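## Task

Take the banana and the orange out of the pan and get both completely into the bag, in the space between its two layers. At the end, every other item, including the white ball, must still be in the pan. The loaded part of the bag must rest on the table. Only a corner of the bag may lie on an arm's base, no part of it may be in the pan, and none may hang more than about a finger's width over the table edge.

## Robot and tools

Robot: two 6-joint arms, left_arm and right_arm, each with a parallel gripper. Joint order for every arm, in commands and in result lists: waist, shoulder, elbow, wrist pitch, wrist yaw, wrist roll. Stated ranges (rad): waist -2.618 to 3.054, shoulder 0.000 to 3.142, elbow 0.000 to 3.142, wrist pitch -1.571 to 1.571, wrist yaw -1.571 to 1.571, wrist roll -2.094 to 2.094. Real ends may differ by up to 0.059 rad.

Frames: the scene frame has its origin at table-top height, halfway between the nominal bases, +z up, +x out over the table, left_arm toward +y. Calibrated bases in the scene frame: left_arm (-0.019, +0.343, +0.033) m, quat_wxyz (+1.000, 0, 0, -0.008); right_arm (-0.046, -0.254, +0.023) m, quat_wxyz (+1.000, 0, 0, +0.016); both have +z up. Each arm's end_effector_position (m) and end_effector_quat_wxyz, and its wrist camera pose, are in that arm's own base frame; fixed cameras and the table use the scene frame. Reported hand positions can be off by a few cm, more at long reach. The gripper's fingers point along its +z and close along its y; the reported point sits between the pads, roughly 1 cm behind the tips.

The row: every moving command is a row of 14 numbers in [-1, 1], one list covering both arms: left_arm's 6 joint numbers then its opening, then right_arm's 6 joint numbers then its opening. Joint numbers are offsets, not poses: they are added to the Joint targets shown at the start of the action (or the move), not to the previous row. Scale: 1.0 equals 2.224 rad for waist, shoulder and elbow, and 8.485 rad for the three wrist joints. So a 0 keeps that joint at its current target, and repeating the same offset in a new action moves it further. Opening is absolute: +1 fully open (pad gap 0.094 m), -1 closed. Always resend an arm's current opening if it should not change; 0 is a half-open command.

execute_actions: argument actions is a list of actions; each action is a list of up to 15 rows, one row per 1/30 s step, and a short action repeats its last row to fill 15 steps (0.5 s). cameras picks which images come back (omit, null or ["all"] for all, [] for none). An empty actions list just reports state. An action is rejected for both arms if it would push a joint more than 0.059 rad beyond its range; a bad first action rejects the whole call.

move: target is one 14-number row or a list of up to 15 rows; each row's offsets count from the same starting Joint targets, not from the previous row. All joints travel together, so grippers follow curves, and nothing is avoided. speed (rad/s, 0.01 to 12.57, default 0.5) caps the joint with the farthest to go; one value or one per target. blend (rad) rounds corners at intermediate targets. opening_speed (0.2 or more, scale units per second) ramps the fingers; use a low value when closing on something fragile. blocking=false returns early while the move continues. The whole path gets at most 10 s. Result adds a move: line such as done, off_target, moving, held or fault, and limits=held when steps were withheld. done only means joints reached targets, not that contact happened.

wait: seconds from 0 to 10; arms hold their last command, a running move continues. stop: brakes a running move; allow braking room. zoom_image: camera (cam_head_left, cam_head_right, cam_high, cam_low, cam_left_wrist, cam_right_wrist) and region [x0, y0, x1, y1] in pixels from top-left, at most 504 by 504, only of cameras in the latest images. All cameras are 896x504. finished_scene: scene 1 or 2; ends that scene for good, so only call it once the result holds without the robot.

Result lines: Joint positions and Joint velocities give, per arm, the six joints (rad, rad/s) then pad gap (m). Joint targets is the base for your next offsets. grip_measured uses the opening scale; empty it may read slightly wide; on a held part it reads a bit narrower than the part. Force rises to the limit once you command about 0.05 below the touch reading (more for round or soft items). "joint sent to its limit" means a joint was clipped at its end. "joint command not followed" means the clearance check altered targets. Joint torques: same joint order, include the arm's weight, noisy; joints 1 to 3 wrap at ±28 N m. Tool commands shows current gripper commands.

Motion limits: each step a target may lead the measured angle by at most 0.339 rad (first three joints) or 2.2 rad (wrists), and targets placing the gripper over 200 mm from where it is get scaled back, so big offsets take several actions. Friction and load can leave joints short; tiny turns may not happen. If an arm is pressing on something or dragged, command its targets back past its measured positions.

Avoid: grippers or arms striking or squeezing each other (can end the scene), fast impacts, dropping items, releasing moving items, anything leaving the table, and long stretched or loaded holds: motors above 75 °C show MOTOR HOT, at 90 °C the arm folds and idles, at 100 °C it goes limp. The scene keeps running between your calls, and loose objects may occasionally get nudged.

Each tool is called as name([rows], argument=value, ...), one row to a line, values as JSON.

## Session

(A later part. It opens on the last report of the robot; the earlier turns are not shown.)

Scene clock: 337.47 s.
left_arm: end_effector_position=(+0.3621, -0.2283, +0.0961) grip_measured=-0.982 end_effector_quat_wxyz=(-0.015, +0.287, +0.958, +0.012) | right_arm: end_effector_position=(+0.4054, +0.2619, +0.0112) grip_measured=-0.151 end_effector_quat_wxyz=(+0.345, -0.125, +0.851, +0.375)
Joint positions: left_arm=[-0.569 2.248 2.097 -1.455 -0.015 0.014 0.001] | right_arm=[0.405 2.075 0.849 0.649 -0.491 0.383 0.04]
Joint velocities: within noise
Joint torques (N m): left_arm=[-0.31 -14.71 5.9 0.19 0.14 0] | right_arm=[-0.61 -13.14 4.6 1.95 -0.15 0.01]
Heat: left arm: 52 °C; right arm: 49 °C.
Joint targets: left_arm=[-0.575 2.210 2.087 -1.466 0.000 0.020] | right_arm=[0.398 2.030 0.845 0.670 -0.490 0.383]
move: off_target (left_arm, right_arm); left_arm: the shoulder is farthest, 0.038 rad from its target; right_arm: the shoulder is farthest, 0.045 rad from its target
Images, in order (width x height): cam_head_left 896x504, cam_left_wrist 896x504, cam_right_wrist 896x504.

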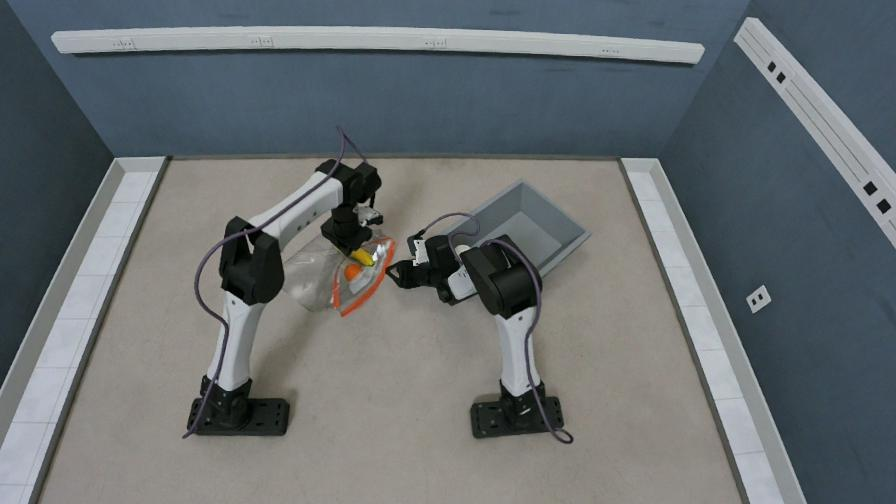

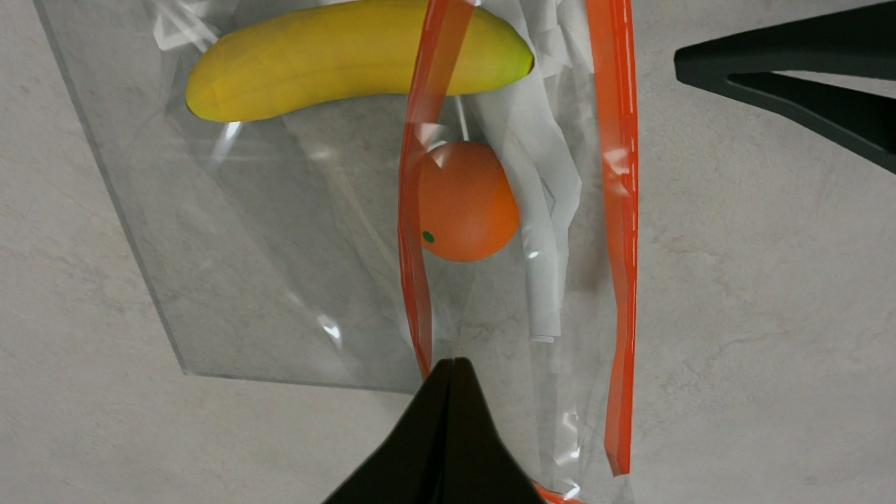

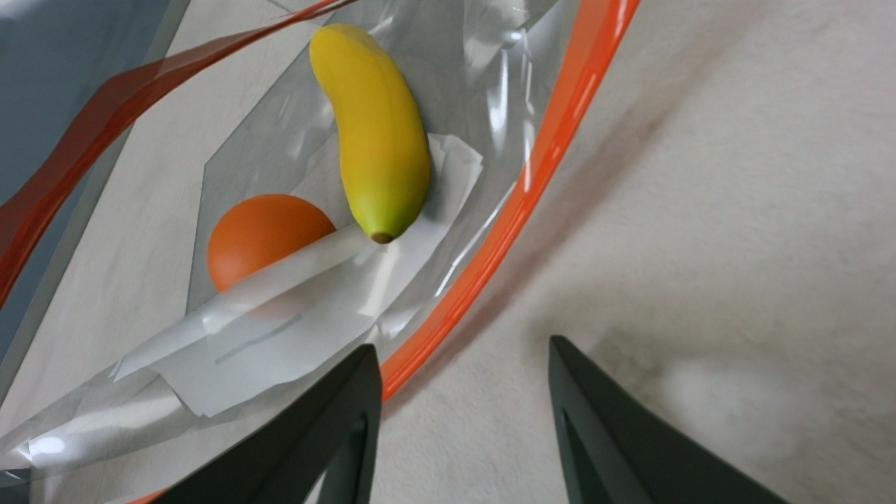

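move(target=[0,0,0,0,0,0,-1,-0.0288,-0.2801,0.0387,-0.1131,0.0017,-0.0970,-0.6], speed=0.5, cameras=["cam_left_wrist","cam_right_wrist","cam_head_left"])

Scene clock: 340.43 s.
left_arm: end_effector_position=(+0.3621, -0.2283, +0.0961) grip_measured=-0.982 end_effector_quat_wxyz=(-0.015, +0.287, +0.958, +0.012) | right_arm: end_effector_position=(+0.3312, +0.2025, +0.1387) grip_measured=-0.599 end_effector_quat_wxyz=(+0.367, -0.422, +0.803, +0.206)
Joint positions: left_arm=[-0.569 2.248 2.097 -1.455 -0.015 0.014 0.001] | right_arm=[0.342 1.431 0.905 -0.291 -0.483 -0.432 0.019]
Joint velocities: within noise
Joint torques (N m): left_arm=[-0.28 -14.71 5.87 0.19 0.15 0.01] | right_arm=[-0.69 -7.76 9.52 1.53 -0.14 -0.01]
Heat: left arm: 53 °C; right arm: 49 °C.
Joint targets: left_arm=[-0.575 2.210 2.087 -1.466 0.000 0.020] | right_arm=[0.334 1.407 0.931 -0.290 -0.476 -0.440]
move: off_target (left_arm); left_arm: the shoulder is farthest, 0.038 rad from its target
Images, in order (width x height): cam_head_left 896x504, cam_left_wrist 896x504, cam_right_wrist 896x504.

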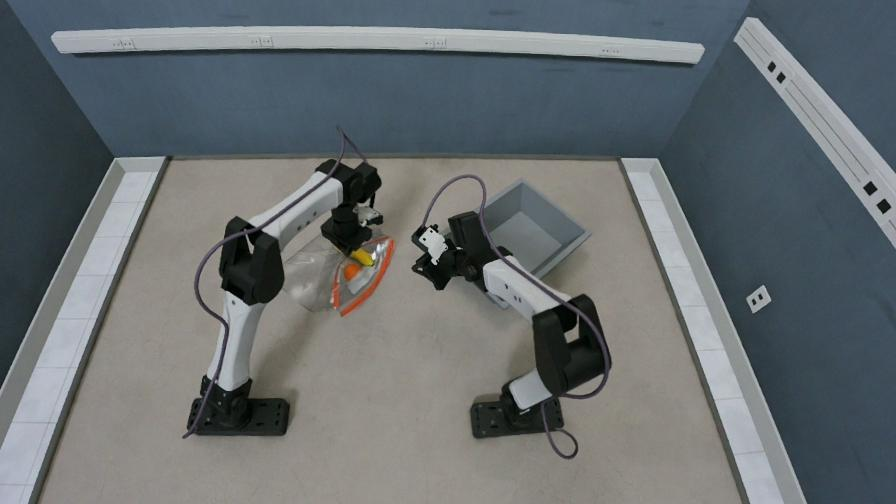

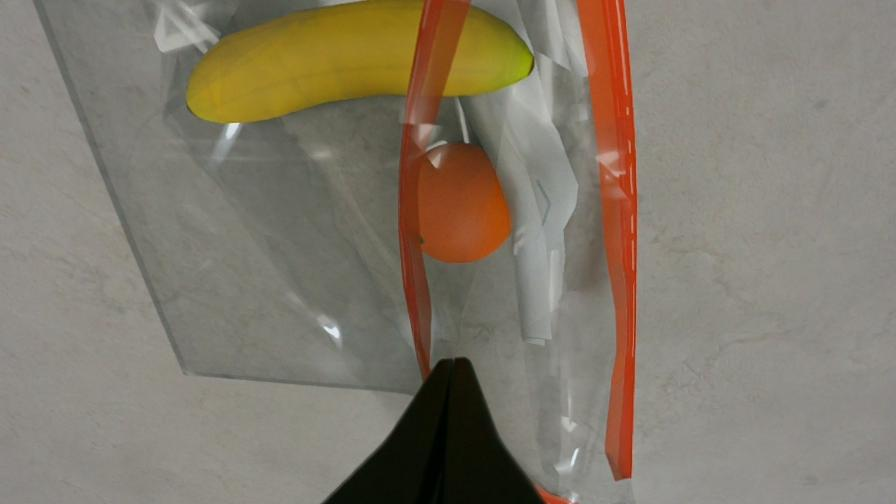

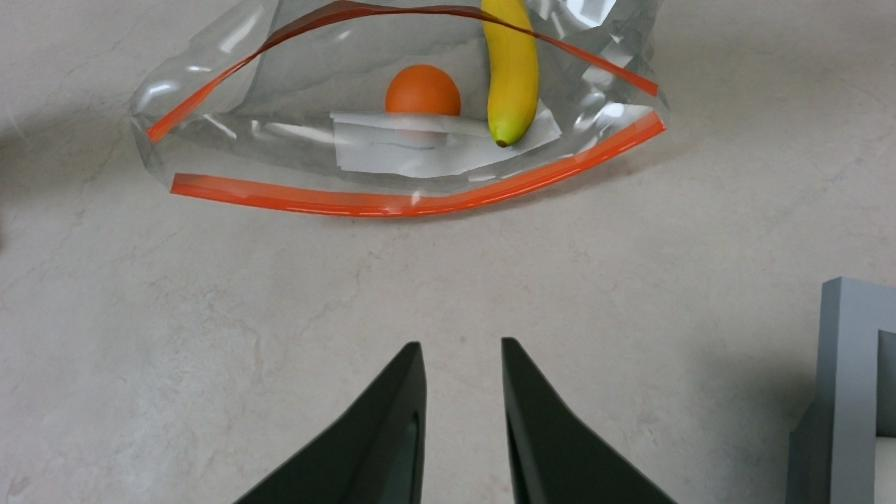

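move(target=[-0.0342,0.0441,-0.1421,0.0449,0,0,-1,0,0,0,0,0,0,-0.6], speed=0.2, cameras=["cam_left_wrist","cam_right_wrist","cam_head_left","cam_low"])

zoom_image(camera="cam_low", region=[340, 240, 560, 380])

Scene clock: 344.30 s.
left_arm: end_effector_position=(+0.3410, -0.2584, -0.0016) grip_measured=-0.982 end_effector_quat_wxyz=(-0.017, +0.326, +0.945, +0.008) | right_arm: end_effector_position=(+0.3312, +0.2024, +0.1386) grip_measured=-0.599 end_effector_quat_wxyz=(+0.367, -0.422, +0.803, +0.206)
Joint positions: left_arm=[-0.651 2.291 1.779 -1.096 -0.005 0.014 0.001] | right_arm=[0.342 1.431 0.905 -0.292 -0.483 -0.433 0.019]
Joint velocities: within noise
Joint torques (N m): left_arm=[0.16 -10.56 5.89 0.44 0.06 0.01] | right_arm=[-0.68 -7.77 9.54 1.51 -0.15 -0.04]
Heat: left arm: 53 °C; right arm: 48 °C.
Joint targets: left_arm=[-0.651 2.308 1.771 -1.085 0.000 0.020] | right_arm=[0.334 1.407 0.931 -0.290 -0.476 -0.440]
move: done
Images, in order (width x height): cam_head_left 896x504, cam_low 896x504, cam_left_wrist 896x504, cam_right_wrist 896x504.

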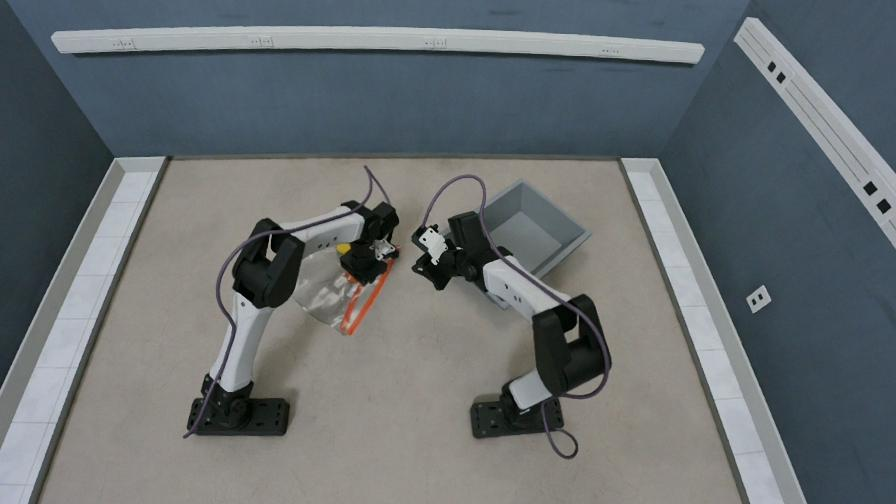

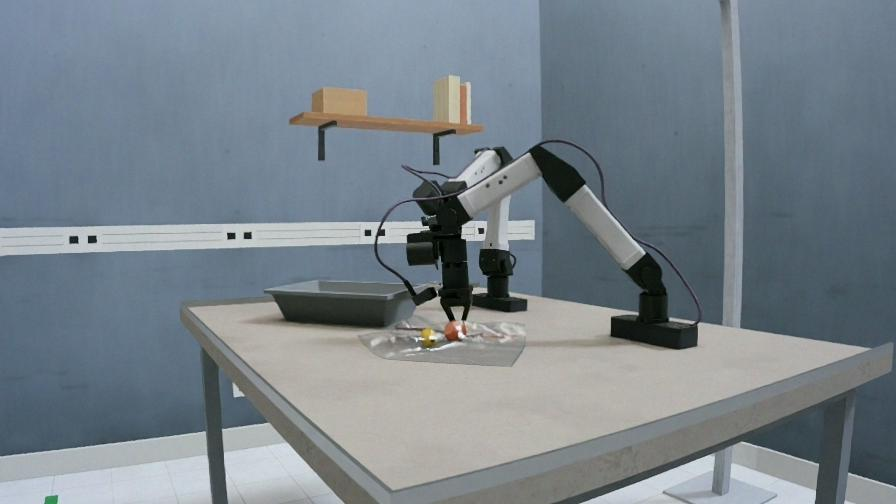

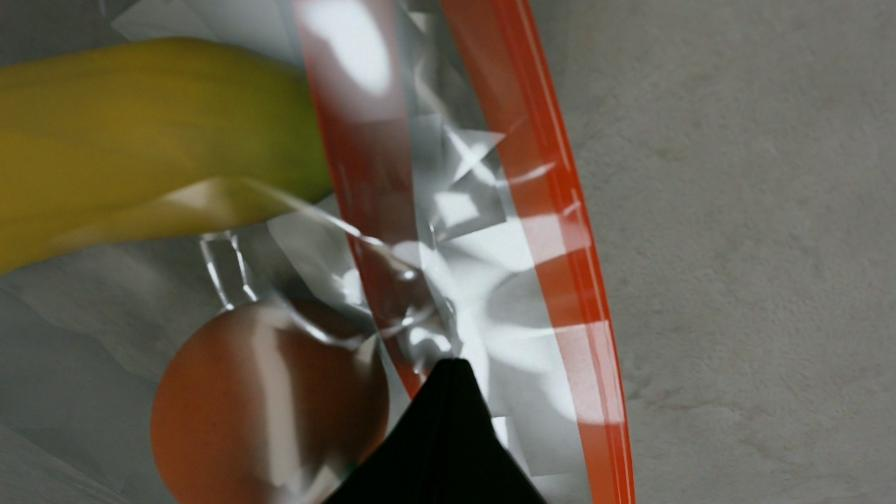

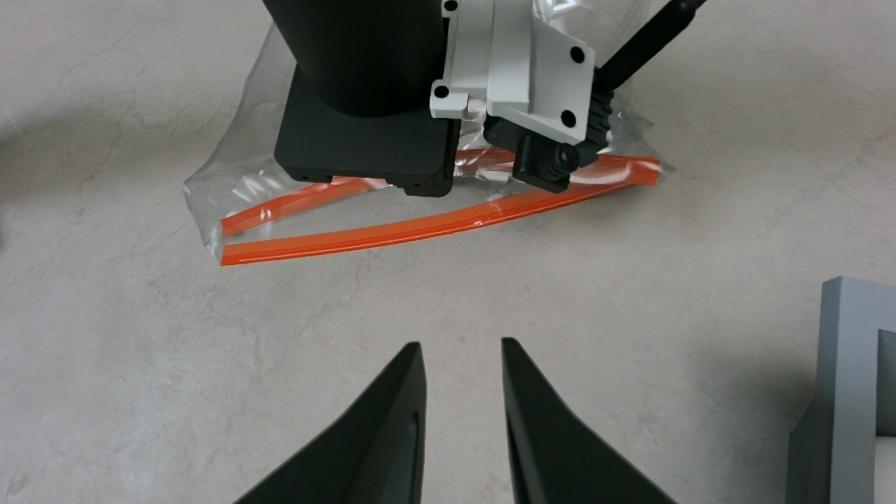

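Scaled by 2.291 from the camera's 896x504 image, which has a finer 1280x720 frame.

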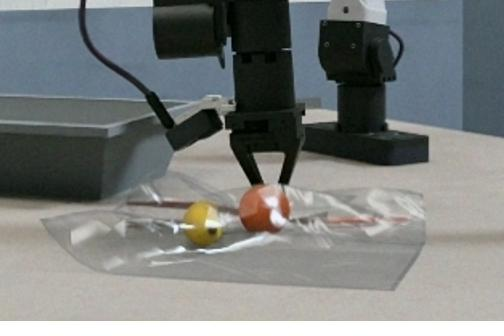

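move(target=[-0.0207,0.0022,0.0135,-0.0024,0,0,-1,0,0,0,0,0,0,-0.6], speed=0.1, cameras=["cam_left_wrist","cam_right_wrist","cam_low"])

zoom_image(camera="cam_low", region=[340, 240, 560, 380])

Scene clock: 345.93 s.
left_arm: end_effector_position=(+0.3294, -0.2733, -0.0016) grip_measured=-0.982 end_effector_quat_wxyz=(-0.017, +0.347, +0.938, +0.009) | right_arm: end_effector_position=(+0.3312, +0.2024, +0.1386) grip_measured=-0.599 end_effector_quat_wxyz=(+0.367, -0.422, +0.803, +0.206)
Joint positions: left_arm=[-0.694 2.291 1.779 -1.095 -0.005 0.014 0.001] | right_arm=[0.342 1.431 0.905 -0.292 -0.483 -0.433 0.019]
Joint velocities: within noise
Joint torques (N m): left_arm=[0.02 -10.17 8.83 0.2 0.05 0.01] | right_arm=[-0.69 -7.79 9.54 1.51 -0.15 -0.04]
Heat: left arm: 53 °C; right arm: 47 °C.
Joint targets: left_arm=[-0.697 2.313 1.801 -1.105 0.000 0.020] | right_arm=[0.334 1.407 0.931 -0.289 -0.476 -0.440]
move: done
Images, in order (width x height): cam_low 896x504, cam_left_wrist 896x504, cam_right_wrist 896x504.

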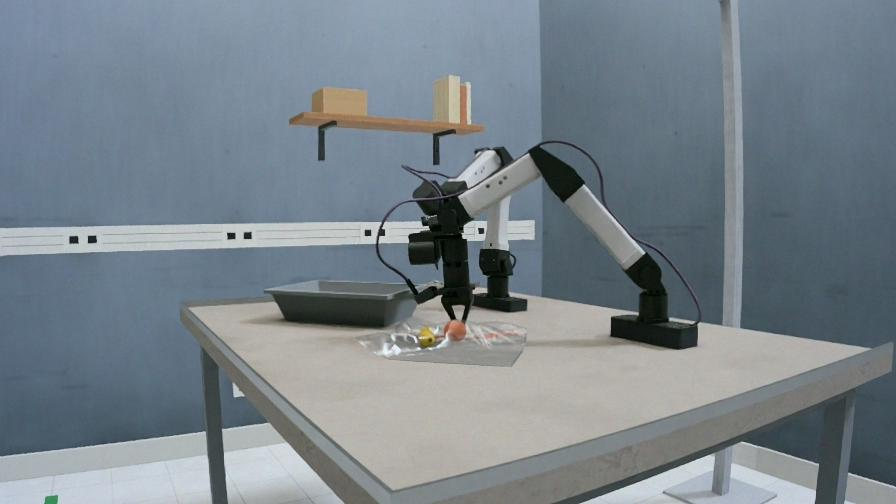

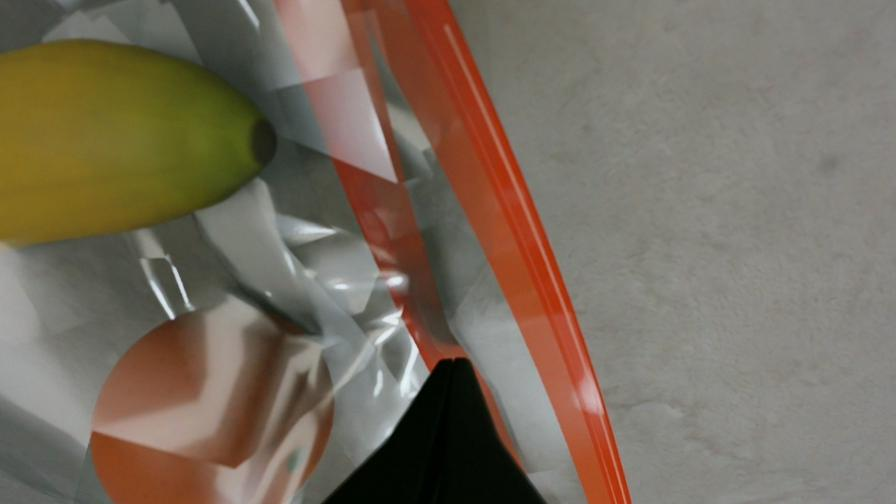

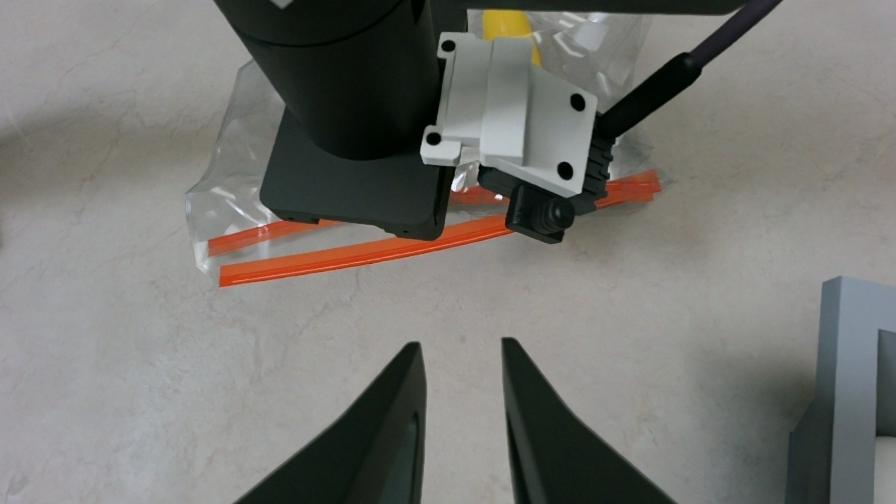

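Scaled by 2.291 from the camera's 896x504 image, which has a finer 1280x720 frame.

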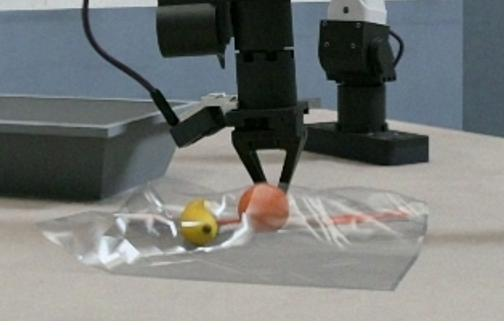

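move([
  [0,0,0,0,0,0,-0.6,0,0,0,0,0,0,-0.6],
  [0,-0.0396,0.1682,-0.0483,0,0,-0.6,0,0,0,0,0,0,-0.6],
], speed=0.25, opening_speed=0.3)

zoom_image(camera="cam_low", region=[340, 240, 560, 380])

Scene clock: 350.30 s.
left_arm: end_effector_position=(+0.3302, -0.2739, +0.1074) grip_measured=-0.601 end_effector_quat_wxyz=(-0.014, +0.347, +0.938, +0.008) | right_arm: end_effector_position=(+0.3311, +0.2024, +0.1385) grip_measured=-0.599 end_effector_quat_wxyz=(+0.366, -0.422, +0.803, +0.206)
Joint positions: left_arm=[-0.694 2.256 2.157 -1.503 -0.005 0.014 0.019] | right_arm=[0.342 1.431 0.905 -0.292 -0.483 -0.433 0.019]
Joint velocities: within noise
Joint torques (N m): left_arm=[0.02 -14.24 8.59 0.21 0.05 0.02] | right_arm=[-0.69 -7.77 9.55 1.51 -0.16 -0.03]
Heat: left arm: 54 °C; right arm: 46 °C.
Joint targets: left_arm=[-0.697 2.225 2.175 -1.515 0.000 0.020] | right_arm=[0.334 1.407 0.931 -0.290 -0.476 -0.440]
move: done

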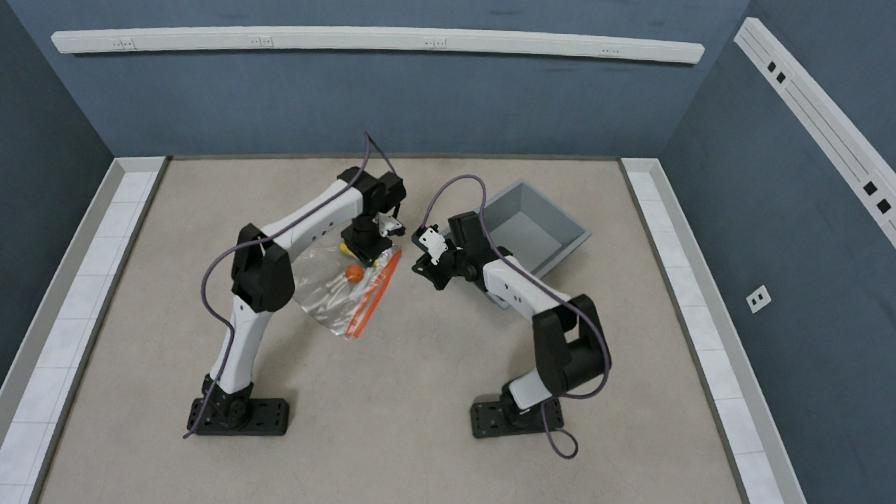

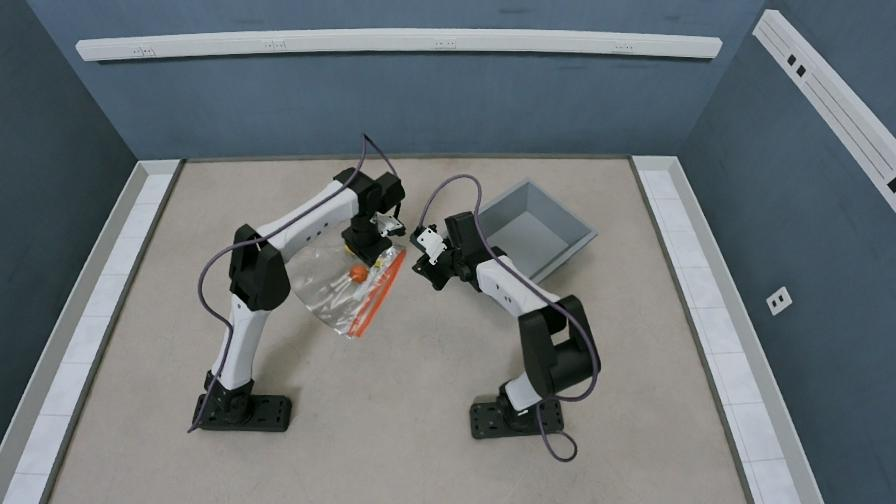

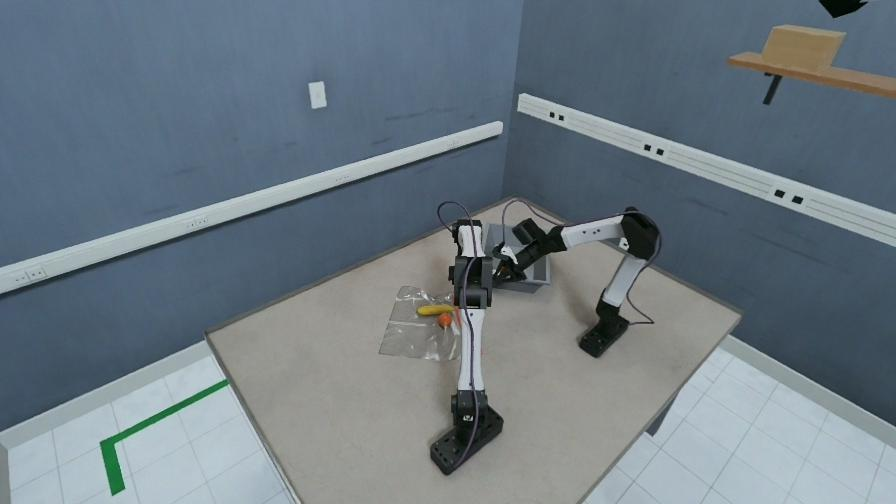

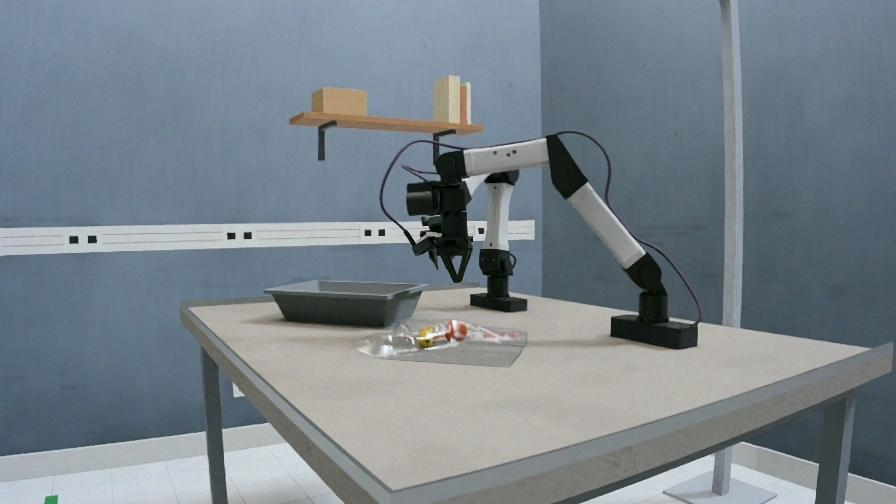

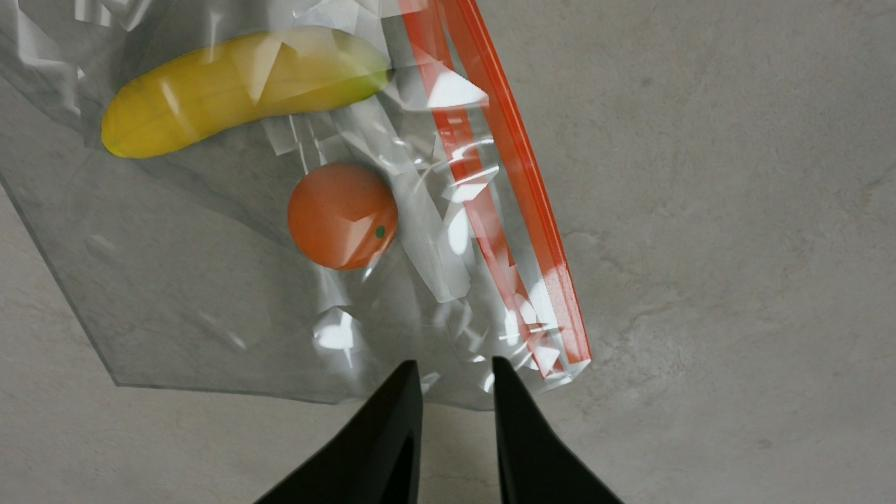

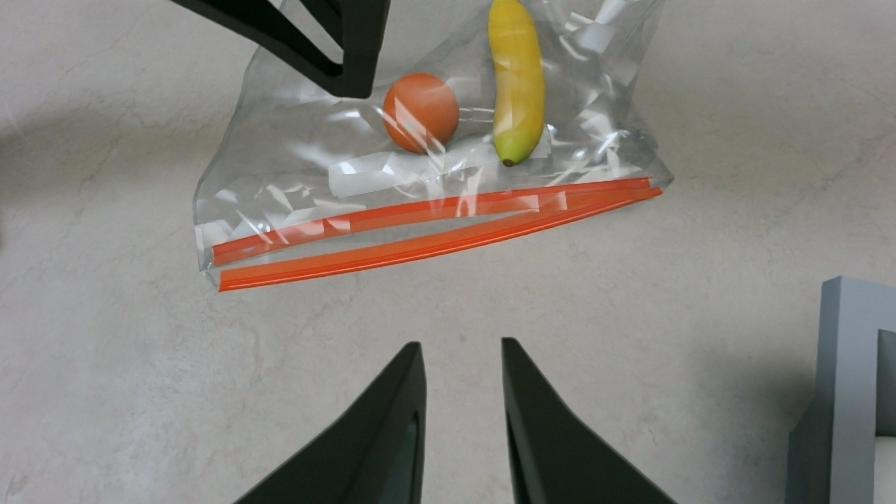

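Scaled by 2.291 from the camera's 896x504 image, which has a finer 1280x720 frame.

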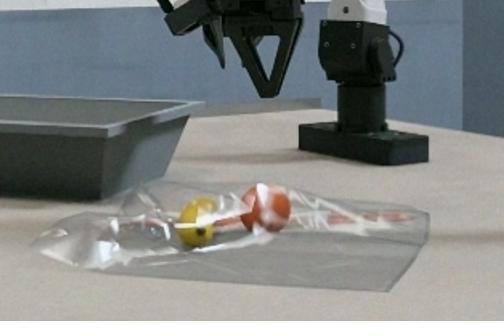

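move(target=[0,-0.35,-0.06,-0.0112,0,0,-0.6,0,-0.27,0,0,0,0,-0.6], speed=0.7, cameras=["cam_high","cam_head_left","cam_right_wrist"])

zoom_image(camera="cam_head_left", region=[300, 170, 620, 350])

Scene clock: 352.27 s.
left_arm: end_effector_position=(+0.2257, -0.1868, +0.3643) grip_measured=-0.601 end_effector_quat_wxyz=(+0.286, +0.330, +0.894, -0.099) | right_arm: end_effector_position=(+0.2530, +0.1743, +0.3425) grip_measured=-0.599 end_effector_quat_wxyz=(+0.622, -0.424, +0.640, +0.156)
Joint positions: left_arm=[-0.694 1.438 2.05 -1.568 -0.005 0.014 0.019] | right_arm=[0.342 0.805 0.905 -0.301 -0.481 -0.433 0.019]
Joint velocities: within noise
Joint torques (N m): left_arm=[0.02 -3.22 4.96 1.57 0.05 0.01] | right_arm=[-0.68 -0.84 9.69 1.96 -0.04 -0.01]
Heat: left arm: 54 °C; right arm: 46 °C.
Joint targets: left_arm=[-0.697 1.447 2.041 -1.580 0.000 0.020] | right_arm=[0.334 0.806 0.931 -0.290 -0.476 -0.440]
joint sent to its limit (left arm) — the wrist pitch, lower limit.
move: off_target (left_arm); left_arm: the wrist pitch is farthest, 0.042 rad from its target
Images, in order (width x height): cam_head_left 896x504, cam_high 896x504, cam_right_wrist 896x504.

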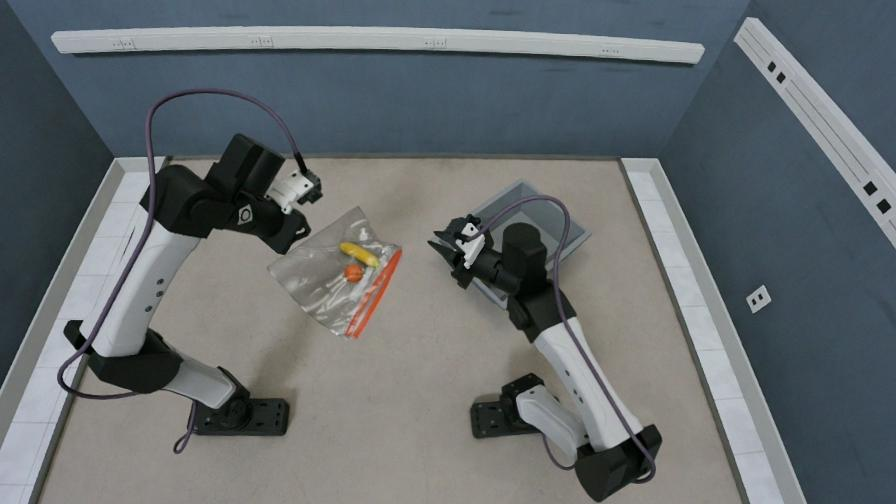

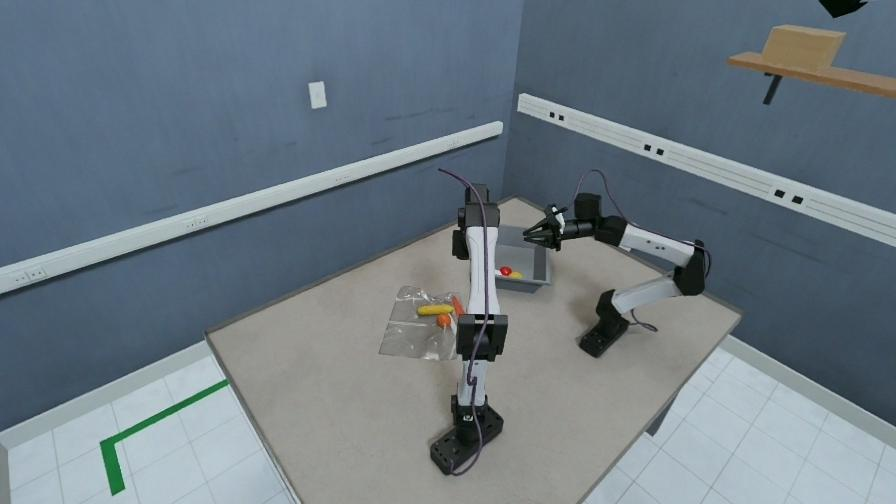

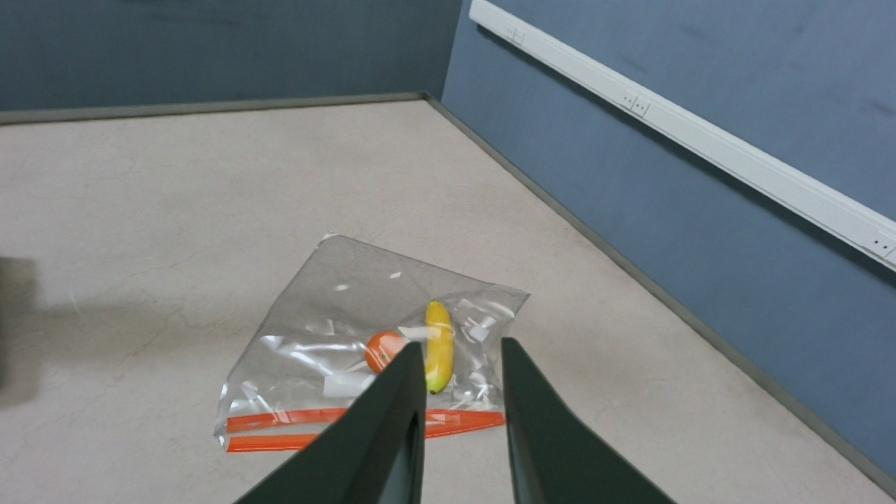

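Scaled by 1.575 from the camera's 896x504 image, which has a finer 1280x720 frame.

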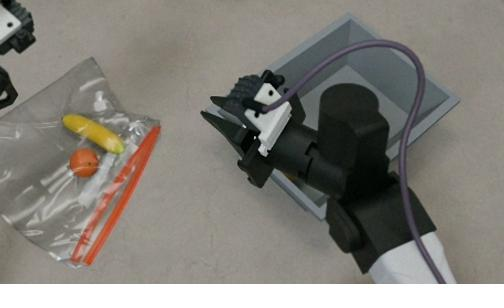

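Banana and orange are inside; the ball, tomato and pear are in the pan.

finished_scene(scene=2)

The scene is finished: the task was done.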